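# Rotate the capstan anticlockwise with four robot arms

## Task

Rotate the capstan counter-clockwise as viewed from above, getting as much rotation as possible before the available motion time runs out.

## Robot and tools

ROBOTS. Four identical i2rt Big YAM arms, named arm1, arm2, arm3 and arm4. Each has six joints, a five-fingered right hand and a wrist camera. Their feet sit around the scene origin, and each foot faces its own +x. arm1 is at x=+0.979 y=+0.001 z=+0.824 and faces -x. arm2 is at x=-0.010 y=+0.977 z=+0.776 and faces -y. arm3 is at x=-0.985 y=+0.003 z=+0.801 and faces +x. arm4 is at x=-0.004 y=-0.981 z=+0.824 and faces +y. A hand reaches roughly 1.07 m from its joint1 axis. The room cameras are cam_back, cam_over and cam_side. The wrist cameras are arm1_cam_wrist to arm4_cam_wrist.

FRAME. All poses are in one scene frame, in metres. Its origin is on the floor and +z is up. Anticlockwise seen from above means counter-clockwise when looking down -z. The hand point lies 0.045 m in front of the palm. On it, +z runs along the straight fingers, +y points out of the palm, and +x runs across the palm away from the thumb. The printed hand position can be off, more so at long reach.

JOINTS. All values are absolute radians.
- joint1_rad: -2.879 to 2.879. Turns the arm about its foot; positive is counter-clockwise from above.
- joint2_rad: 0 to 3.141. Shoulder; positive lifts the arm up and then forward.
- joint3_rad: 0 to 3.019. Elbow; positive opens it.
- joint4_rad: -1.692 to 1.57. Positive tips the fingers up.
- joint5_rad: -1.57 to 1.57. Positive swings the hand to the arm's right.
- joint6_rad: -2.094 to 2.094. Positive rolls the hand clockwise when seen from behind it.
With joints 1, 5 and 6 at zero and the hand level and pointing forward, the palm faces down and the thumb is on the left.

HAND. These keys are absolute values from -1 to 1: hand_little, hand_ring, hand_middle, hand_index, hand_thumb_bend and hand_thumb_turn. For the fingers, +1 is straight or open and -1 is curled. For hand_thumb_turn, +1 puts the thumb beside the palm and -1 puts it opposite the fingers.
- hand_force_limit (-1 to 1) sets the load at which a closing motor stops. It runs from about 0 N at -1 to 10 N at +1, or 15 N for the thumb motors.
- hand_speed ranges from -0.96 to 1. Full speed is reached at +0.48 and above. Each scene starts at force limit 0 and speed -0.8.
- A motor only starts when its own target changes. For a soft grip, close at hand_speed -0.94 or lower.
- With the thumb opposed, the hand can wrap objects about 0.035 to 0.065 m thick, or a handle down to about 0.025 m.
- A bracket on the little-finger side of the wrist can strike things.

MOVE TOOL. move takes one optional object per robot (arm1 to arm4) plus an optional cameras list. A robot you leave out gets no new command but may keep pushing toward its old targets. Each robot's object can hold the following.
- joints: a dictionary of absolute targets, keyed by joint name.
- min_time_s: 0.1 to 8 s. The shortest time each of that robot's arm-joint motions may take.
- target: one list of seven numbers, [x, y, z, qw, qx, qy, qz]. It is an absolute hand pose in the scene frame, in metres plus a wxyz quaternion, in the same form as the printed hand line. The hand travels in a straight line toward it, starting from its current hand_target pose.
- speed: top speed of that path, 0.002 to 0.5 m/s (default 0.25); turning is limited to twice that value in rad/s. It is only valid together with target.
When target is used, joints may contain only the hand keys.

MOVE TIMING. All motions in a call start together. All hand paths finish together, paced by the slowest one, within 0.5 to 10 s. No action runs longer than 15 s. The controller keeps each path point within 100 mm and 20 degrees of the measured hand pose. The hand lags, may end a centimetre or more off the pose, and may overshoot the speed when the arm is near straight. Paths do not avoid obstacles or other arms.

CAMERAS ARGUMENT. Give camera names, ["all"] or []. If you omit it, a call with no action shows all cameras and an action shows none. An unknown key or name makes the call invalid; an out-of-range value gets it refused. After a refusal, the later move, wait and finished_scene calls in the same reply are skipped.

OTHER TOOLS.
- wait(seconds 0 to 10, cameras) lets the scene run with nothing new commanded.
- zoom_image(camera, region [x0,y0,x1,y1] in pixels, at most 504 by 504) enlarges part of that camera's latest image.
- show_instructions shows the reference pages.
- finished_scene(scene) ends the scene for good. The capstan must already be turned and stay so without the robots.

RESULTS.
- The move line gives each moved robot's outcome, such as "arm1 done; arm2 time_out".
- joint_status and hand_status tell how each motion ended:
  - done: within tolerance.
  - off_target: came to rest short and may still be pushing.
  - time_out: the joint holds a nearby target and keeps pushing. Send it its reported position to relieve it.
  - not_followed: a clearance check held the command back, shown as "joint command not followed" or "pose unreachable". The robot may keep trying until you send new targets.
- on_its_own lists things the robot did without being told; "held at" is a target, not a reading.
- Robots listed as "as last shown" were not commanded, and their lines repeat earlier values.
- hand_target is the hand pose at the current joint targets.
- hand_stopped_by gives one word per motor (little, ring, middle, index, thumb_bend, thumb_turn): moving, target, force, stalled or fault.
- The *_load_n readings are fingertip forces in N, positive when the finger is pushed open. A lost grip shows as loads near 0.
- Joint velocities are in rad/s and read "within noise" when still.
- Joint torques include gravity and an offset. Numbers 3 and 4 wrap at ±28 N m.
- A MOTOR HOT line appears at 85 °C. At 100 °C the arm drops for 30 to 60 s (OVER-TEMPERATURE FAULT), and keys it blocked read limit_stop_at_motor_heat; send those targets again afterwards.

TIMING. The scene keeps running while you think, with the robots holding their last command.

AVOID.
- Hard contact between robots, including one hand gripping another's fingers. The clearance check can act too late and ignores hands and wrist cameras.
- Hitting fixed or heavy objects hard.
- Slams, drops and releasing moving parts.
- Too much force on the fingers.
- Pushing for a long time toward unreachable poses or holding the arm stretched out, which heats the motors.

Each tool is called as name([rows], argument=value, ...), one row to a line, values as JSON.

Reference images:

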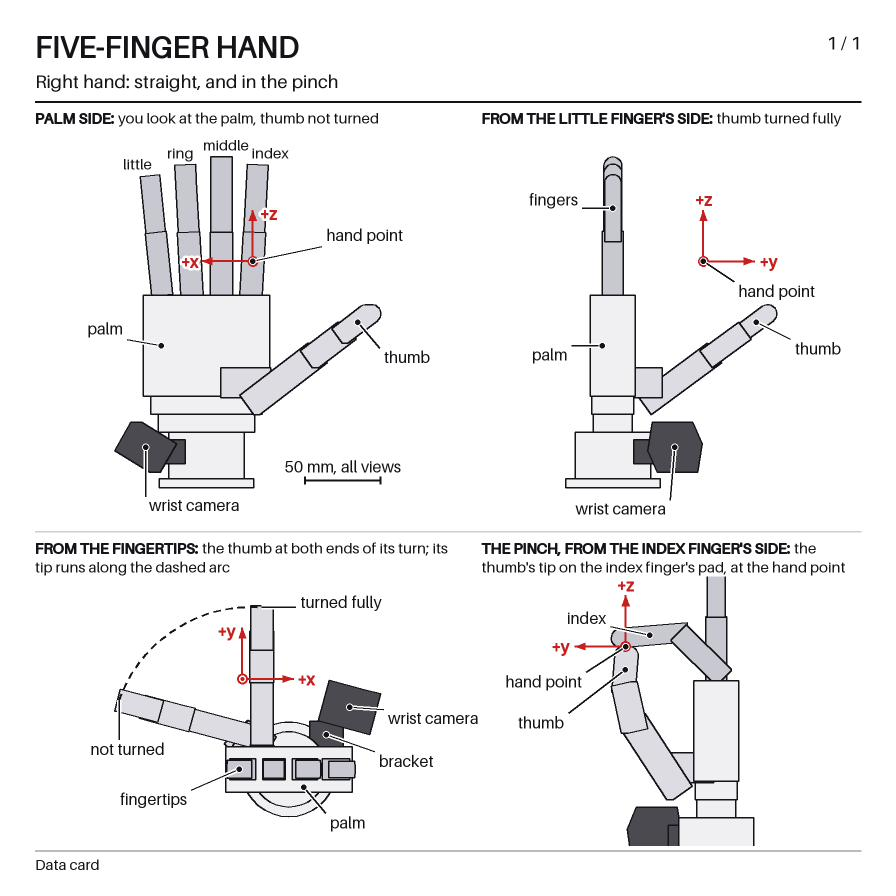

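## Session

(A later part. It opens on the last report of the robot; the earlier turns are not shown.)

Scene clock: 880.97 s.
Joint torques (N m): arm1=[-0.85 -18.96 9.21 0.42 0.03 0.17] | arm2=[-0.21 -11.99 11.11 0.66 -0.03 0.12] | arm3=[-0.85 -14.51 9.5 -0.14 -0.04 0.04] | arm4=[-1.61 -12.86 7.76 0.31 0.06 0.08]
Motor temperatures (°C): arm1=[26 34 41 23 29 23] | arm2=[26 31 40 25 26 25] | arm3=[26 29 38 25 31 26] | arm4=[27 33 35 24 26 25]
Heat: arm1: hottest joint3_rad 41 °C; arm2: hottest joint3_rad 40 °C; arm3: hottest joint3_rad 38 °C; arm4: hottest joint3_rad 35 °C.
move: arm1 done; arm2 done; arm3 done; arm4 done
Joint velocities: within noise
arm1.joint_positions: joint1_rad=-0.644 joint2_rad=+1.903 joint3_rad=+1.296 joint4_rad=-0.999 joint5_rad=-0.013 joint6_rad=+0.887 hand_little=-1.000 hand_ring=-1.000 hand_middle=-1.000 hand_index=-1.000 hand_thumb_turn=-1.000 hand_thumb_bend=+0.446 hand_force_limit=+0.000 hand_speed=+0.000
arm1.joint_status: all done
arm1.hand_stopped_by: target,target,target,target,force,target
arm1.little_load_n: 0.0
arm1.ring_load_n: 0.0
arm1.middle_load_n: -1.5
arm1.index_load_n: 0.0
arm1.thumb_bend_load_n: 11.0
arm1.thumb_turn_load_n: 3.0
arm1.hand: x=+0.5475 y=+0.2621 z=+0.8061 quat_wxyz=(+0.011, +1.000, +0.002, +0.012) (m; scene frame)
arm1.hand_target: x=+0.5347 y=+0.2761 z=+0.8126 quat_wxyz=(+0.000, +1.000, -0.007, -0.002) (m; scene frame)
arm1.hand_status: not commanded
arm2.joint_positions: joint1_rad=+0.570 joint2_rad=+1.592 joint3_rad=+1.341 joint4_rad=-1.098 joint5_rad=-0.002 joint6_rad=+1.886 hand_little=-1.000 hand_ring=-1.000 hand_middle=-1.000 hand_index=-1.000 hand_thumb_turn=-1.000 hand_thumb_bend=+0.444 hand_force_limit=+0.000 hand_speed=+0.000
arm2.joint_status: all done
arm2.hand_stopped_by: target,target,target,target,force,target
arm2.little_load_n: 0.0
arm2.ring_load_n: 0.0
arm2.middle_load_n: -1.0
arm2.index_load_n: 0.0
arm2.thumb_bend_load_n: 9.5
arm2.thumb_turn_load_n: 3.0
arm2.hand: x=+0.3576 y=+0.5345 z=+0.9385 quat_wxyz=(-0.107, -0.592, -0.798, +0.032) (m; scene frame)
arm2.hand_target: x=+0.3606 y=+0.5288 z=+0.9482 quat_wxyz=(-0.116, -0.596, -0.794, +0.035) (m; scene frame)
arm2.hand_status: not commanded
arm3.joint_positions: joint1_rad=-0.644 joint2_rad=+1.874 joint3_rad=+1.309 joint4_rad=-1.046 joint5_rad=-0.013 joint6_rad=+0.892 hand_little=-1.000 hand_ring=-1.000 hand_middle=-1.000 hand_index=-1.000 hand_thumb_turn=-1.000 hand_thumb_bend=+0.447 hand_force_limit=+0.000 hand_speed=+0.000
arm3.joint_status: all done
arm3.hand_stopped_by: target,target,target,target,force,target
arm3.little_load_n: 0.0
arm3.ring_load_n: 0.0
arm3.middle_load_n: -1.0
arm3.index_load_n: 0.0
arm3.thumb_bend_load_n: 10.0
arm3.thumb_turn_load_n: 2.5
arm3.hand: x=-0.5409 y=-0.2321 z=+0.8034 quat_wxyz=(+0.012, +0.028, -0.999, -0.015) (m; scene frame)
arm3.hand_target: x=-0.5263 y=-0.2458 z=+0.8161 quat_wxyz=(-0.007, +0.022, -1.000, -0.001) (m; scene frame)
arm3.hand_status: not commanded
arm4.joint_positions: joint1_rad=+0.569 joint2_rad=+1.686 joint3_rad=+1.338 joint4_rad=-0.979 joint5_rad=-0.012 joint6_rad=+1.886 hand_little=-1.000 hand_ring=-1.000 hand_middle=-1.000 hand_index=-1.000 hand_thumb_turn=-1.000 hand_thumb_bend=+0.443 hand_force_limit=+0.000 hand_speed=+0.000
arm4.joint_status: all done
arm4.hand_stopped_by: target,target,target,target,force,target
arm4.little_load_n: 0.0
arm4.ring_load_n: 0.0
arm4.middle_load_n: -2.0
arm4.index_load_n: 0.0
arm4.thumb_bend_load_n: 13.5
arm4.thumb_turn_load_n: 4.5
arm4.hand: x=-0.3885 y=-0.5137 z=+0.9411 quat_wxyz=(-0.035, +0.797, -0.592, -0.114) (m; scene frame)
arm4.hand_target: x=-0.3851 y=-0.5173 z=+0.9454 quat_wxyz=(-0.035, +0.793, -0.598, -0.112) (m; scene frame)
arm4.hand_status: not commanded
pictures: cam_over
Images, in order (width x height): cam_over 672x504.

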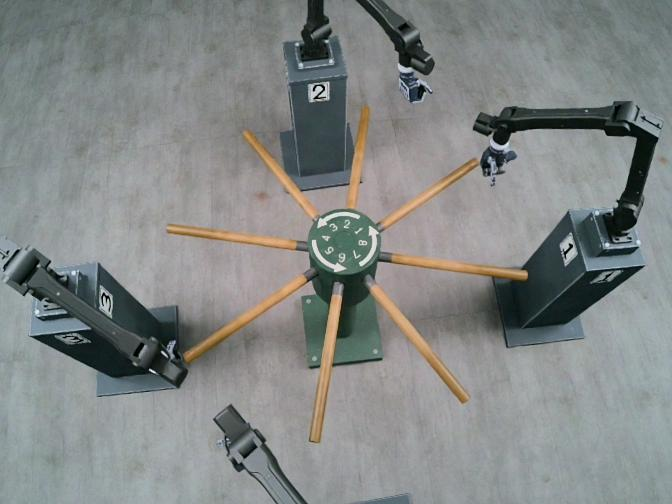

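move(arm1={"joints":{"joint1_rad":0.57,"joint2_rad":1.67,"joint3_rad":1.33,"joint4_rad":-0.99,"joint6_rad":1.9}}, arm3={"joints":{"joint1_rad":0.57,"joint2_rad":1.63,"joint3_rad":1.345,"joint4_rad":-1.04,"joint6_rad":1.9}}, arm2={"joints":{"joint1_rad":-0.65,"joint2_rad":1.83,"joint6_rad":0.9}}, arm4={"joints":{"joint1_rad":-0.65,"joint2_rad":1.91,"joint6_rad":0.9}})

move(arm1={"joints":{"joint1_rad":-0.65,"joint2_rad":1.91,"joint6_rad":0.9}}, arm3={"joints":{"joint1_rad":-0.65,"joint2_rad":1.87,"joint6_rad":0.9}}, arm2={"joints":{"joint1_rad":0.57,"joint2_rad":1.59,"joint3_rad":1.36,"joint4_rad":-1.10,"joint6_rad":1.9}}, arm4={"joints":{"joint1_rad":0.57,"joint2_rad":1.67,"joint3_rad":1.33,"joint4_rad":-0.99,"joint6_rad":1.9}})

move(arm1={"joints":{"joint1_rad":0.57,"joint2_rad":1.67,"joint3_rad":1.33,"joint4_rad":-0.99,"joint6_rad":1.9}}, arm3={"joints":{"joint1_rad":0.57,"joint2_rad":1.63,"joint3_rad":1.345,"joint4_rad":-1.04,"joint6_rad":1.9}}, arm2={"joints":{"joint1_rad":-0.65,"joint2_rad":1.83,"joint6_rad":0.9}}, arm4={"joints":{"joint1_rad":-0.65,"joint2_rad":1.91,"joint6_rad":0.9}})

move(arm1={"joints":{"joint1_rad":-0.65,"joint2_rad":1.91,"joint6_rad":0.9}}, arm3={"joints":{"joint1_rad":-0.65,"joint2_rad":1.87,"joint6_rad":0.9}}, arm2={"joints":{"joint1_rad":0.57,"joint2_rad":1.59,"joint3_rad":1.36,"joint4_rad":-1.10,"joint6_rad":1.9}}, arm4={"joints":{"joint1_rad":0.57,"joint2_rad":1.67,"joint3_rad":1.33,"joint4_rad":-0.99,"joint6_rad":1.9}})

move(arm1={"joints":{"joint1_rad":0.57,"joint2_rad":1.67,"joint3_rad":1.33,"joint4_rad":-0.99,"joint6_rad":1.9}}, arm3={"joints":{"joint1_rad":0.57,"joint2_rad":1.63,"joint3_rad":1.345,"joint4_rad":-1.04,"joint6_rad":1.9}}, arm2={"joints":{"joint1_rad":-0.65,"joint2_rad":1.83,"joint6_rad":0.9}}, arm4={"joints":{"joint1_rad":-0.65,"joint2_rad":1.91,"joint6_rad":0.9}})

move(arm1={"joints":{"joint1_rad":-0.65,"joint2_rad":1.91,"joint6_rad":0.9}}, arm3={"joints":{"joint1_rad":-0.65,"joint2_rad":1.87,"joint6_rad":0.9}}, arm2={"joints":{"joint1_rad":0.57,"joint2_rad":1.59,"joint3_rad":1.36,"joint4_rad":-1.10,"joint6_rad":1.9}}, arm4={"joints":{"joint1_rad":0.57,"joint2_rad":1.67,"joint3_rad":1.33,"joint4_rad":-0.99,"joint6_rad":1.9}}, cameras=["cam_over"])

zoom_image(camera="cam_over", region=[300, 200, 390, 280])

Scene clock: 903.03 s.
Joint torques (N m): arm1=[-0.44 -18.73 8.36 0.42 0.11 0.18] | arm2=[0.32 -13.57 11.56 0.5 0 0.11] | arm3=[-0.73 -12.45 9.21 0.09 0.02 0.04] | arm4=[-1.08 -13.92 10.11 0.47 0 0.09]
Motor temperatures (°C): arm1=[26 34 42 23 27 23] | arm2=[26 31 40 25 26 25] | arm3=[26 29 38 25 30 26] | arm4=[27 33 35 24 26 25]
Heat: arm1: hottest joint3_rad 42 °C; arm2: hottest joint3_rad 40 °C; arm3: hottest joint3_rad 38 °C; arm4: hottest joint3_rad 35 °C.
move: arm1 done; arm2 done; arm3 done; arm4 done
Joint velocities: within noise
arm1.joint_positions: joint1_rad=+0.573 joint2_rad=+1.676 joint3_rad=+1.327 joint4_rad=-0.985 joint5_rad=-0.017 joint6_rad=+1.888 hand_little=-1.000 hand_ring=-1.000 hand_middle=-1.000 hand_index=-1.000 hand_thumb_turn=-1.000 hand_thumb_bend=+0.446 hand_force_limit=+0.000 hand_speed=+0.000
arm1.joint_status: all done
arm1.hand_stopped_by: target,target,target,target,force,target
arm1.little_load_n: 0.0
arm1.ring_load_n: 0.0
arm1.middle_load_n: -1.0
arm1.index_load_n: 0.0
arm1.thumb_bend_load_n: 11.0
arm1.thumb_turn_load_n: 3.0
arm1.hand: x=+0.4909 y=-0.3494 z=+0.9386 quat_wxyz=(+0.052, +0.987, +0.111, -0.101) (m; scene frame)
arm1.hand_target: x=+0.4889 y=-0.3473 z=+0.9425 quat_wxyz=(+0.052, +0.988, +0.103, -0.103) (m; scene frame)
arm1.hand_status: not commanded
arm2.joint_positions: joint1_rad=-0.656 joint2_rad=+1.830 joint3_rad=+1.319 joint4_rad=-1.109 joint5_rad=-0.002 joint6_rad=+0.887 hand_little=-1.000 hand_ring=-1.000 hand_middle=-1.000 hand_index=-1.000 hand_thumb_turn=-1.000 hand_thumb_bend=+0.444 hand_force_limit=+0.000 hand_speed=+0.000
arm2.joint_status: all done
arm2.hand_stopped_by: target,target,target,target,force,target
arm2.little_load_n: 0.5
arm2.ring_load_n: 0.0
arm2.middle_load_n: -1.0
arm2.index_load_n: 0.0
arm2.thumb_bend_load_n: 9.5
arm2.thumb_turn_load_n: 3.0
arm2.hand: x=-0.2391 y=+0.5385 z=+0.7993 quat_wxyz=(+0.001, -0.682, -0.731, -0.026) (m; scene frame)
arm2.hand_target: x=-0.2486 y=+0.5195 z=+0.8118 quat_wxyz=(-0.002, -0.685, -0.728, -0.002) (m; scene frame)
arm2.hand_status: not commanded
arm3.joint_positions: joint1_rad=+0.572 joint2_rad=+1.631 joint3_rad=+1.330 joint4_rad=-1.039 joint5_rad=-0.015 joint6_rad=+1.891 hand_little=-1.000 hand_ring=-1.000 hand_middle=-1.000 hand_index=-1.000 hand_thumb_turn=-1.000 hand_thumb_bend=+0.447 hand_force_limit=+0.000 hand_speed=+0.000
arm3.joint_status: all done
arm3.hand_stopped_by: target,target,target,target,force,target
arm3.little_load_n: 0.0
arm3.ring_load_n: 0.0
arm3.middle_load_n: -1.0
arm3.index_load_n: 0.0
arm3.thumb_bend_load_n: 9.5
arm3.thumb_turn_load_n: 2.5
arm3.hand: x=-0.5280 y=+0.3719 z=+0.9418 quat_wxyz=(-0.100, +0.136, -0.984, -0.055) (m; scene frame)
arm3.hand_target: x=-0.5225 y=+0.3737 z=+0.9494 quat_wxyz=(-0.107, +0.131, -0.984, -0.058) (m; scene frame)
arm3.hand_status: not commanded
arm4.joint_positions: joint1_rad=-0.655 joint2_rad=+1.915 joint3_rad=+1.290 joint4_rad=-1.001 joint5_rad=-0.010 joint6_rad=+0.886 hand_little=-1.000 hand_ring=-1.000 hand_middle=-1.000 hand_index=-1.000 hand_thumb_turn=-1.000 hand_thumb_bend=+0.443 hand_force_limit=+0.000 hand_speed=+0.000
arm4.joint_status: all done
arm4.hand_stopped_by: target,target,target,target,force,target
arm4.little_load_n: 0.0
arm4.ring_load_n: 0.0
arm4.middle_load_n: -2.0
arm4.index_load_n: 0.0
arm4.thumb_bend_load_n: 13.5
arm4.thumb_turn_load_n: 4.5
arm4.hand: x=+0.2277 y=-0.5389 z=+0.7992 quat_wxyz=(+0.026, +0.730, -0.683, +0.001) (m; scene frame)
arm4.hand_target: x=+0.2394 y=-0.5181 z=+0.8135 quat_wxyz=(-0.002, +0.727, -0.686, -0.002) (m; scene frame)
arm4.hand_status: not commanded
pictures: none

Scene clock: 905.17 s.
Joint torques (N m): arm1=[-0.85 -18.96 9.21 0.42 0.03 0.17] | arm2=[0.03 -11.99 11.18 0.68 -0.04 0.12] | arm3=[-0.67 -14.62 9.4 -0.21 -0.03 0.03] | arm4=[-1.61 -12.98 7.77 0.27 0.05 0.08]
Motor temperatures (°C): arm1=[26 34 42 23 29 23] | arm2=[26 31 40 25 26 25] | arm3=[26 29 38 25 31 26] | arm4=[27 33 35 24 26 25]
Heat: arm1: hottest joint3_rad 42 °C; arm2: hottest joint3_rad 40 °C; arm3: hottest joint3_rad 38 °C; arm4: hottest joint3_rad 35 °C.
move: arm1 done; arm2 done; arm3 done; arm4 done
Joint velocities: within noise
arm1.joint_positions: joint1_rad=-0.644 joint2_rad=+1.903 joint3_rad=+1.296 joint4_rad=-0.999 joint5_rad=-0.013 joint6_rad=+0.887 hand_little=-1.000 hand_ring=-1.000 hand_middle=-1.000 hand_index=-1.000 hand_thumb_turn=-1.000 hand_thumb_bend=+0.446 hand_force_limit=+0.000 hand_speed=+0.000
arm1.joint_status: all done
arm1.hand_stopped_by: target,target,target,target,force,target
arm1.little_load_n: 0.0
arm1.ring_load_n: 0.0
arm1.middle_load_n: -1.0
arm1.index_load_n: 0.0
arm1.thumb_bend_load_n: 11.0
arm1.thumb_turn_load_n: 3.0
arm1.hand: x=+0.5474 y=+0.2622 z=+0.8062 quat_wxyz=(+0.011, +1.000, +0.002, +0.012) (m; scene frame)
arm1.hand_target: x=+0.5345 y=+0.2762 z=+0.8127 quat_wxyz=(+0.000, +1.000, -0.007, -0.002) (m; scene frame)
arm1.hand_status: not commanded
arm2.joint_positions: joint1_rad=+0.569 joint2_rad=+1.592 joint3_rad=+1.341 joint4_rad=-1.099 joint5_rad=-0.002 joint6_rad=+1.886 hand_little=-1.000 hand_ring=-1.000 hand_middle=-1.000 hand_index=-1.000 hand_thumb_turn=-1.000 hand_thumb_bend=+0.444 hand_force_limit=+0.000 hand_speed=+0.000
arm2.joint_status: all done
arm2.hand_stopped_by: target,target,target,target,force,target
arm2.little_load_n: 0.0
arm2.ring_load_n: 0.0
arm2.middle_load_n: -1.0
arm2.index_load_n: 0.0
arm2.thumb_bend_load_n: 9.5
arm2.thumb_turn_load_n: 3.0
arm2.hand: x=+0.3569 y=+0.5344 z=+0.9381 quat_wxyz=(-0.106, -0.592, -0.798, +0.032) (m; scene frame)
arm2.hand_target: x=+0.3604 y=+0.5286 z=+0.9481 quat_wxyz=(-0.116, -0.597, -0.793, +0.035) (m; scene frame)
arm2.hand_status: not commanded
arm3.joint_positions: joint1_rad=-0.645 joint2_rad=+1.873 joint3_rad=+1.309 joint4_rad=-1.047 joint5_rad=-0.013 joint6_rad=+0.892 hand_little=-1.000 hand_ring=-1.000 hand_middle=-1.000 hand_index=-1.000 hand_thumb_turn=-1.000 hand_thumb_bend=+0.447 hand_force_limit=+0.000 hand_speed=+0.000
arm3.joint_status: all done
arm3.hand_stopped_by: target,target,target,target,force,target
arm3.little_load_n: 0.0
arm3.ring_load_n: 0.0
arm3.middle_load_n: -1.0
arm3.index_load_n: 0.0
arm3.thumb_bend_load_n: 9.5
arm3.thumb_turn_load_n: 2.5
arm3.hand: x=-0.5410 y=-0.2322 z=+0.8036 quat_wxyz=(+0.012, +0.028, -0.999, -0.015) (m; scene frame)
arm3.hand_target: x=-0.5265 y=-0.2459 z=+0.8162 quat_wxyz=(-0.007, +0.021, -1.000, -0.001) (m; scene frame)
arm3.hand_status: not commanded
arm4.joint_positions: joint1_rad=+0.570 joint2_rad=+1.686 joint3_rad=+1.338 joint4_rad=-0.979 joint5_rad=-0.012 joint6_rad=+1.886 hand_little=-1.000 hand_ring=-1.000 hand_middle=-1.000 hand_index=-1.000 hand_thumb_turn=-1.000 hand_thumb_bend=+0.443 hand_force_limit=+0.000 hand_speed=+0.000
arm4.joint_status: all done
arm4.hand_stopped_by: target,target,target,target,force,target
arm4.little_load_n: 0.0
arm4.ring_load_n: 0.5
arm4.middle_load_n: -1.5
arm4.index_load_n: 0.0
arm4.thumb_bend_load_n: 13.5
arm4.thumb_turn_load_n: 4.5
arm4.hand: x=-0.3887 y=-0.5138 z=+0.9409 quat_wxyz=(-0.035, +0.797, -0.592, -0.114) (m; scene frame)
arm4.hand_target: x=-0.3851 y=-0.5173 z=+0.9453 quat_wxyz=(-0.035, +0.793, -0.598, -0.112) (m; scene frame)
arm4.hand_status: not commanded
pictures: none

Scene clock: 907.20 s.
Joint torques (N m): arm1=[-0.38 -18.67 8.35 0.42 0.11 0.18] | arm2=[0.32 -13.68 11.52 0.51 0 0.1] | arm3=[-0.62 -12.22 9.17 0.1 0.01 0.03] | arm4=[-1.14 -13.45 10.02 0.43 0.02 0.11]
Motor temperatures (°C): arm1=[26 34 42 23 28 23] | arm2=[26 31 40 25 27 25] | arm3=[26 29 38 25 30 26] | arm4=[27 33 34 24 27 25]
Heat: arm1: hottest joint3_rad 42 °C; arm2: hottest joint3_rad 40 °C; arm3: hottest joint3_rad 38 °C; arm4: hottest joint3_rad 34 °C.
move: arm1 done; arm2 done; arm3 done; arm4 done
Joint velocities: within noise
arm1.joint_positions: joint1_rad=+0.573 joint2_rad=+1.675 joint3_rad=+1.327 joint4_rad=-0.985 joint5_rad=-0.017 joint6_rad=+1.888 hand_little=-1.000 hand_ring=-1.000 hand_middle=-1.000 hand_index=-1.000 hand_thumb_turn=-1.000 hand_thumb_bend=+0.446 hand_force_limit=+0.000 hand_speed=+0.000
arm1.joint_status: all done
arm1.hand_stopped_by: target,target,target,target,force,target
arm1.little_load_n: 0.0
arm1.ring_load_n: 0.0
arm1.middle_load_n: -1.0
arm1.index_load_n: 0.5
arm1.thumb_bend_load_n: 11.0
arm1.thumb_turn_load_n: 3.0
arm1.hand: x=+0.4907 y=-0.3493 z=+0.9389 quat_wxyz=(+0.052, +0.987, +0.110, -0.102) (m; scene frame)
arm1.hand_target: x=+0.4889 y=-0.3474 z=+0.9426 quat_wxyz=(+0.052, +0.988, +0.103, -0.103) (m; scene frame)
arm1.hand_status: not commanded
arm2.joint_positions: joint1_rad=-0.656 joint2_rad=+1.830 joint3_rad=+1.319 joint4_rad=-1.108 joint5_rad=-0.002 joint6_rad=+0.887 hand_little=-1.000 hand_ring=-1.000 hand_middle=-1.000 hand_index=-1.000 hand_thumb_turn=-1.000 hand_thumb_bend=+0.444 hand_force_limit=+0.000 hand_speed=+0.000
arm2.joint_status: all done
arm2.hand_stopped_by: target,target,target,target,force,target
arm2.little_load_n: 0.0
arm2.ring_load_n: 0.0
arm2.middle_load_n: -1.5
arm2.index_load_n: 0.0
arm2.thumb_bend_load_n: 9.5
arm2.thumb_turn_load_n: 3.5
arm2.hand: x=-0.2389 y=+0.5385 z=+0.7992 quat_wxyz=(+0.001, -0.682, -0.731, -0.026) (m; scene frame)
arm2.hand_target: x=-0.2485 y=+0.5195 z=+0.8117 quat_wxyz=(-0.002, -0.685, -0.729, -0.002) (m; scene frame)
arm2.hand_status: not commanded
arm3.joint_positions: joint1_rad=+0.572 joint2_rad=+1.631 joint3_rad=+1.330 joint4_rad=-1.039 joint5_rad=-0.015 joint6_rad=+1.892 hand_little=-1.000 hand_ring=-1.000 hand_middle=-1.000 hand_index=-1.000 hand_thumb_turn=-1.000 hand_thumb_bend=+0.447 hand_force_limit=+0.000 hand_speed=+0.000
arm3.joint_status: all done
arm3.hand_stopped_by: target,target,target,target,force,target
arm3.little_load_n: 0.0
arm3.ring_load_n: 0.0
arm3.middle_load_n: -1.0
arm3.index_load_n: 0.0
arm3.thumb_bend_load_n: 9.5
arm3.thumb_turn_load_n: 2.5
arm3.hand: x=-0.5281 y=+0.3718 z=+0.9417 quat_wxyz=(-0.100, +0.136, -0.984, -0.055) (m; scene frame)
arm3.hand_target: x=-0.5226 y=+0.3738 z=+0.9494 quat_wxyz=(-0.107, +0.131, -0.984, -0.058) (m; scene frame)
arm3.hand_status: not commanded
arm4.joint_positions: joint1_rad=-0.655 joint2_rad=+1.915 joint3_rad=+1.290 joint4_rad=-1.001 joint5_rad=-0.010 joint6_rad=+0.886 hand_little=-1.000 hand_ring=-1.000 hand_middle=-1.000 hand_index=-1.000 hand_thumb_turn=-1.000 hand_thumb_bend=+0.443 hand_force_limit=+0.000 hand_speed=+0.000
arm4.joint_status: all done
arm4.hand_stopped_by: target,target,target,target,force,target
arm4.little_load_n: 0.0
arm4.ring_load_n: 0.0
arm4.middle_load_n: -1.5
arm4.index_load_n: 0.0
arm4.thumb_bend_load_n: 13.5
arm4.thumb_turn_load_n: 4.5
arm4.hand: x=+0.2279 y=-0.5390 z=+0.7992 quat_wxyz=(+0.026, +0.730, -0.683, +0.001) (m; scene frame)
arm4.hand_target: x=+0.2396 y=-0.5182 z=+0.8134 quat_wxyz=(-0.002, +0.727, -0.687, -0.002) (m; scene frame)
arm4.hand_status: not commanded
pictures: none

Scene clock: 909.33 s.
Joint torques (N m): arm1=[-0.79 -18.96 9.2 0.42 0.03 0.17] | arm2=[-0.21 -11.99 11.14 0.68 -0.05 0.11] | arm3=[-1.03 -14.45 9.43 -0.16 -0.04 0.03] | arm4=[-1.49 -13.04 7.8 0.21 0.04 0.09]
Motor temperatures (°C): arm1=[26 34 42 23 30 23] | arm2=[26 31 40 25 26 25] | arm3=[26 29 38 25 31 26] | arm4=[27 33 35 24 27 25]
Heat: arm1: hottest joint3_rad 42 °C; arm2: hottest joint3_rad 40 °C; arm3: hottest joint3_rad 38 °C; arm4: hottest joint3_rad 35 °C.
move: arm1 done; arm2 done; arm3 done; arm4 done
Joint velocities: within noise
arm1.joint_positions: joint1_rad=-0.644 joint2_rad=+1.903 joint3_rad=+1.296 joint4_rad=-0.999 joint5_rad=-0.013 joint6_rad=+0.887 hand_little=-1.000 hand_ring=-1.000 hand_middle=-1.000 hand_index=-1.000 hand_thumb_turn=-1.000 hand_thumb_bend=+0.446 hand_force_limit=+0.000 hand_speed=+0.000
arm1.joint_status: all done
arm1.hand_stopped_by: target,target,target,target,force,target
arm1.little_load_n: 0.0
arm1.ring_load_n: 0.0
arm1.middle_load_n: -1.0
arm1.index_load_n: 0.0
arm1.thumb_bend_load_n: 11.0
arm1.thumb_turn_load_n: 3.0
arm1.hand: x=+0.5477 y=+0.2622 z=+0.8059 quat_wxyz=(+0.011, +1.000, +0.002, +0.012) (m; scene frame)
arm1.hand_target: x=+0.5348 y=+0.2762 z=+0.8125 quat_wxyz=(+0.000, +1.000, -0.008, -0.002) (m; scene frame)
arm1.hand_status: not commanded
arm2.joint_positions: joint1_rad=+0.570 joint2_rad=+1.591 joint3_rad=+1.341 joint4_rad=-1.099 joint5_rad=-0.002 joint6_rad=+1.886 hand_little=-1.000 hand_ring=-1.000 hand_middle=-1.000 hand_index=-1.000 hand_thumb_turn=-1.000 hand_thumb_bend=+0.444 hand_force_limit=+0.000 hand_speed=+0.000
arm2.joint_status: all done
arm2.hand_stopped_by: target,target,target,target,force,target
arm2.little_load_n: 0.0
arm2.ring_load_n: 0.0
arm2.middle_load_n: -1.0
arm2.index_load_n: 0.0
arm2.thumb_bend_load_n: 9.5
arm2.thumb_turn_load_n: 3.0
arm2.hand: x=+0.3572 y=+0.5347 z=+0.9385 quat_wxyz=(-0.106, -0.592, -0.798, +0.032) (m; scene frame)
arm2.hand_target: x=+0.3605 y=+0.5288 z=+0.9483 quat_wxyz=(-0.116, -0.597, -0.793, +0.035) (m; scene frame)
arm2.hand_status: not commanded
arm3.joint_positions: joint1_rad=-0.645 joint2_rad=+1.873 joint3_rad=+1.309 joint4_rad=-1.047 joint5_rad=-0.013 joint6_rad=+0.892 hand_little=-1.000 hand_ring=-1.000 hand_middle=-1.000 hand_index=-1.000 hand_thumb_turn=-1.000 hand_thumb_bend=+0.447 hand_force_limit=+0.000 hand_speed=+0.000
arm3.joint_status: all done
arm3.hand_stopped_by: target,target,target,target,force,target
arm3.little_load_n: 0.0
arm3.ring_load_n: 0.0
arm3.middle_load_n: -1.0
arm3.index_load_n: 0.0
arm3.thumb_bend_load_n: 10.0
arm3.thumb_turn_load_n: 2.5
arm3.hand: x=-0.5410 y=-0.2322 z=+0.8036 quat_wxyz=(+0.012, +0.028, -0.999, -0.015) (m; scene frame)
arm3.hand_target: x=-0.5265 y=-0.2459 z=+0.8162 quat_wxyz=(-0.007, +0.021, -1.000, -0.001) (m; scene frame)
arm3.hand_status: not commanded
arm4.joint_positions: joint1_rad=+0.570 joint2_rad=+1.686 joint3_rad=+1.338 joint4_rad=-0.979 joint5_rad=-0.012 joint6_rad=+1.886 hand_little=-1.000 hand_ring=-1.000 hand_middle=-1.000 hand_index=-1.000 hand_thumb_turn=-1.000 hand_thumb_bend=+0.443 hand_force_limit=+0.000 hand_speed=+0.000
arm4.joint_status: all done
arm4.hand_stopped_by: target,target,target,target,force,target
arm4.little_load_n: 0.0
arm4.ring_load_n: 0.0
arm4.middle_load_n: -1.5
arm4.index_load_n: 0.0
arm4.thumb_bend_load_n: 13.5
arm4.thumb_turn_load_n: 4.5
arm4.hand: x=-0.3887 y=-0.5138 z=+0.9411 quat_wxyz=(-0.035, +0.797, -0.592, -0.114) (m; scene frame)
arm4.hand_target: x=-0.3852 y=-0.5173 z=+0.9454 quat_wxyz=(-0.035, +0.793, -0.598, -0.112) (m; scene frame)
arm4.hand_status: not commanded
pictures: none

Scene clock: 911.37 s.
Joint torques (N m): arm1=[-0.44 -18.67 8.38 0.42 0.11 0.18] | arm2=[0.26 -13.63 11.54 0.5 0 0.11] | arm3=[-0.73 -12.57 9.24 0.09 0.03 0.03] | arm4=[-1.32 -13.74 10.03 0.42 0.01 0.09]
Motor temperatures (°C): arm1=[26 34 41 23 29 23] | arm2=[26 31 40 25 27 25] | arm3=[26 29 38 25 31 26] | arm4=[27 33 34 24 27 25]
Heat: arm1: hottest joint3_rad 41 °C; arm2: hottest joint3_rad 40 °C; arm3: hottest joint3_rad 38 °C; arm4: hottest joint3_rad 34 °C.
move: arm1 done; arm2 done; arm3 done; arm4 done
Joint velocities: within noise
arm1.joint_positions: joint1_rad=+0.573 joint2_rad=+1.675 joint3_rad=+1.327 joint4_rad=-0.985 joint5_rad=-0.017 joint6_rad=+1.888 hand_little=-1.000 hand_ring=-1.000 hand_middle=-1.000 hand_index=-1.000 hand_thumb_turn=-1.000 hand_thumb_bend=+0.446 hand_force_limit=+0.000 hand_speed=+0.000
arm1.joint_status: all done
arm1.hand_stopped_by: target,target,target,target,force,target
arm1.little_load_n: 0.0
arm1.ring_load_n: 0.0
arm1.middle_load_n: -1.0
arm1.index_load_n: 0.0
arm1.thumb_bend_load_n: 11.0
arm1.thumb_turn_load_n: 3.0
arm1.hand: x=+0.4909 y=-0.3494 z=+0.9388 quat_wxyz=(+0.052, +0.987, +0.111, -0.101) (m; scene frame)
arm1.hand_target: x=+0.4890 y=-0.3475 z=+0.9427 quat_wxyz=(+0.052, +0.988, +0.103, -0.103) (m; scene frame)
arm1.hand_status: not commanded
arm2.joint_positions: joint1_rad=-0.656 joint2_rad=+1.830 joint3_rad=+1.319 joint4_rad=-1.109 joint5_rad=-0.002 joint6_rad=+0.886 hand_little=-1.000 hand_ring=-1.000 hand_middle=-1.000 hand_index=-1.000 hand_thumb_turn=-1.000 hand_thumb_bend=+0.444 hand_force_limit=+0.000 hand_speed=+0.000
arm2.joint_status: all done
arm2.hand_stopped_by: target,target,target,target,force,target
arm2.little_load_n: 0.0
arm2.ring_load_n: 0.0
arm2.middle_load_n: -1.0
arm2.index_load_n: 0.0
arm2.thumb_bend_load_n: 9.5
arm2.thumb_turn_load_n: 3.0
arm2.hand: x=-0.2389 y=+0.5385 z=+0.7993 quat_wxyz=(+0.001, -0.682, -0.731, -0.026) (m; scene frame)
arm2.hand_target: x=-0.2485 y=+0.5194 z=+0.8118 quat_wxyz=(-0.002, -0.685, -0.729, -0.002) (m; scene frame)
arm2.hand_status: not commanded
arm3.joint_positions: joint1_rad=+0.572 joint2_rad=+1.631 joint3_rad=+1.330 joint4_rad=-1.039 joint5_rad=-0.015 joint6_rad=+1.892 hand_little=-1.000 hand_ring=-1.000 hand_middle=-1.000 hand_index=-1.000 hand_thumb_turn=-1.000 hand_thumb_bend=+0.447 hand_force_limit=+0.000 hand_speed=+0.000
arm3.joint_status: all done
arm3.hand_stopped_by: target,target,target,target,force,target
arm3.little_load_n: 0.0
arm3.ring_load_n: 0.0
arm3.middle_load_n: -1.0
arm3.index_load_n: 0.0
arm3.thumb_bend_load_n: 9.5
arm3.thumb_turn_load_n: 2.5
arm3.hand: x=-0.5280 y=+0.3719 z=+0.9418 quat_wxyz=(-0.100, +0.136, -0.984, -0.055) (m; scene frame)
arm3.hand_target: x=-0.5225 y=+0.3739 z=+0.9495 quat_wxyz=(-0.107, +0.131, -0.984, -0.058) (m; scene frame)
arm3.hand_status: not commanded
arm4.joint_positions: joint1_rad=-0.655 joint2_rad=+1.915 joint3_rad=+1.290 joint4_rad=-1.001 joint5_rad=-0.010 joint6_rad=+0.886 hand_little=-1.000 hand_ring=-1.000 hand_middle=-1.000 hand_index=-1.000 hand_thumb_turn=-1.000 hand_thumb_bend=+0.443 hand_force_limit=+0.000 hand_speed=+0.000
arm4.joint_status: all done
arm4.hand_stopped_by: target,target,target,target,force,target
arm4.little_load_n: 0.0
arm4.ring_load_n: 0.0
arm4.middle_load_n: -1.5
arm4.index_load_n: 0.0
arm4.thumb_bend_load_n: 13.5
arm4.thumb_turn_load_n: 4.5
arm4.hand: x=+0.2279 y=-0.5390 z=+0.7992 quat_wxyz=(+0.026, +0.730, -0.683, +0.001) (m; scene frame)
arm4.hand_target: x=+0.2394 y=-0.5182 z=+0.8133 quat_wxyz=(-0.002, +0.727, -0.686, -0.002) (m; scene frame)
arm4.hand_status: not commanded
pictures: none

Scene clock: 913.50 s.
Joint torques (N m): arm1=[-0.79 -18.9 9.21 0.42 0.03 0.17] | arm2=[-0.15 -11.99 11.11 0.66 -0.03 0.11] | arm3=[-0.85 -14.45 9.54 -0.13 -0.05 0.02] | arm4=[-1.49 -12.98 7.72 0.29 0.05 0.1]
Motor temperatures (°C): arm1=[26 34 41 23 31 23] | arm2=[26 31 40 25 27 25] | arm3=[26 29 38 25 31 26] | arm4=[27 33 34 24 27 25]
Heat: arm1: hottest joint3_rad 41 °C; arm2: hottest joint3_rad 40 °C; arm3: hottest joint3_rad 38 °C; arm4: hottest joint3_rad 34 °C.
move: arm1 done; arm2 done; arm3 done; arm4 done
Joint velocities: within noise
arm1.joint_positions: joint1_rad=-0.644 joint2_rad=+1.903 joint3_rad=+1.296 joint4_rad=-0.999 joint5_rad=-0.013 joint6_rad=+0.887 hand_little=-1.000 hand_ring=-1.000 hand_middle=-1.000 hand_index=-1.000 hand_thumb_turn=-1.000 hand_thumb_bend=+0.446 hand_force_limit=+0.000 hand_speed=+0.000
arm1.joint_status: all done
arm1.hand_stopped_by: target,target,target,target,force,target
arm1.little_load_n: 0.0
arm1.ring_load_n: 0.0
arm1.middle_load_n: -1.5
arm1.index_load_n: 0.0
arm1.thumb_bend_load_n: 11.0
arm1.thumb_turn_load_n: 3.0
arm1.hand: x=+0.5475 y=+0.2624 z=+0.8062 quat_wxyz=(+0.011, +1.000, +0.002, +0.012) (m; scene frame)
arm1.hand_target: x=+0.5346 y=+0.2764 z=+0.8128 quat_wxyz=(+0.000, +1.000, -0.008, -0.002) (m; scene frame)
arm1.hand_status: not commanded
arm2.joint_positions: joint1_rad=+0.569 joint2_rad=+1.592 joint3_rad=+1.341 joint4_rad=-1.099 joint5_rad=-0.002 joint6_rad=+1.887 hand_little=-1.000 hand_ring=-1.000 hand_middle=-1.000 hand_index=-1.000 hand_thumb_turn=-1.000 hand_thumb_bend=+0.444 hand_force_limit=+0.000 hand_speed=+0.000
arm2.joint_status: all done
arm2.hand_stopped_by: target,target,target,target,force,target
arm2.little_load_n: 0.0
arm2.ring_load_n: 0.0
arm2.middle_load_n: -1.0
arm2.index_load_n: 0.0
arm2.thumb_bend_load_n: 9.5
arm2.thumb_turn_load_n: 3.5
arm2.hand: x=+0.3570 y=+0.5342 z=+0.9385 quat_wxyz=(-0.107, -0.592, -0.798, +0.032) (m; scene frame)
arm2.hand_target: x=+0.3604 y=+0.5286 z=+0.9483 quat_wxyz=(-0.116, -0.597, -0.793, +0.035) (m; scene frame)
arm2.hand_status: not commanded
arm3.joint_positions: joint1_rad=-0.645 joint2_rad=+1.874 joint3_rad=+1.309 joint4_rad=-1.047 joint5_rad=-0.013 joint6_rad=+0.892 hand_little=-1.000 hand_ring=-1.000 hand_middle=-1.000 hand_index=-1.000 hand_thumb_turn=-1.000 hand_thumb_bend=+0.447 hand_force_limit=+0.000 hand_speed=+0.000
arm3.joint_status: all done
arm3.hand_stopped_by: target,target,target,target,force,target
arm3.little_load_n: 0.0
arm3.ring_load_n: 0.0
arm3.middle_load_n: -1.0
arm3.index_load_n: 0.0
arm3.thumb_bend_load_n: 9.5
arm3.thumb_turn_load_n: 2.5
arm3.hand: x=-0.5410 y=-0.2322 z=+0.8034 quat_wxyz=(+0.012, +0.028, -0.999, -0.015) (m; scene frame)
arm3.hand_target: x=-0.5265 y=-0.2458 z=+0.8161 quat_wxyz=(-0.007, +0.021, -1.000, -0.001) (m; scene frame)
arm3.hand_status: not commanded
arm4.joint_positions: joint1_rad=+0.570 joint2_rad=+1.686 joint3_rad=+1.338 joint4_rad=-0.979 joint5_rad=-0.012 joint6_rad=+1.886 hand_little=-1.000 hand_ring=-1.000 hand_middle=-1.000 hand_index=-1.000 hand_thumb_turn=-1.000 hand_thumb_bend=+0.443 hand_force_limit=+0.000 hand_speed=+0.000
arm4.joint_status: all done
arm4.hand_stopped_by: target,target,target,target,force,target
arm4.little_load_n: 0.0
arm4.ring_load_n: 0.0
arm4.middle_load_n: -2.0
arm4.index_load_n: 0.0
arm4.thumb_bend_load_n: 13.5
arm4.thumb_turn_load_n: 4.5
arm4.hand: x=-0.3888 y=-0.5138 z=+0.9412 quat_wxyz=(-0.035, +0.797, -0.592, -0.114) (m; scene frame)
arm4.hand_target: x=-0.3853 y=-0.5173 z=+0.9455 quat_wxyz=(-0.035, +0.793, -0.597, -0.113) (m; scene frame)
arm4.hand_status: not commanded
pictures: cam_over
Images, in order (width x height): cam_over 672x504.

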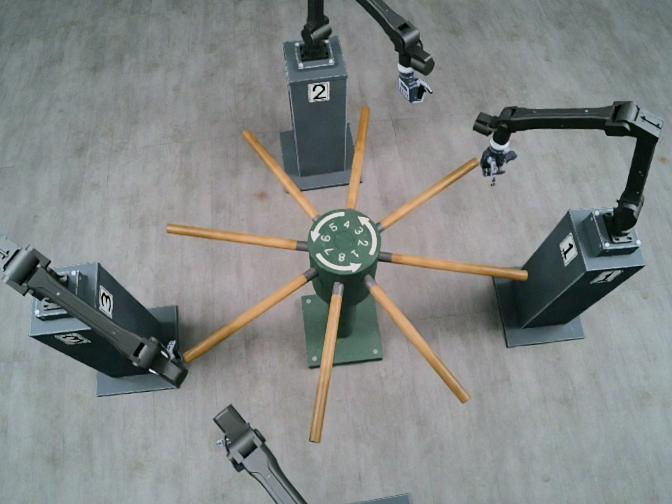

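Scaled by 5.600 from the camera's 672x504 image, which has a finer 960x720 frame.

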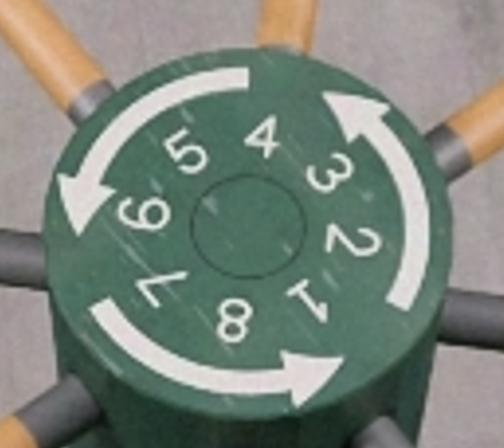

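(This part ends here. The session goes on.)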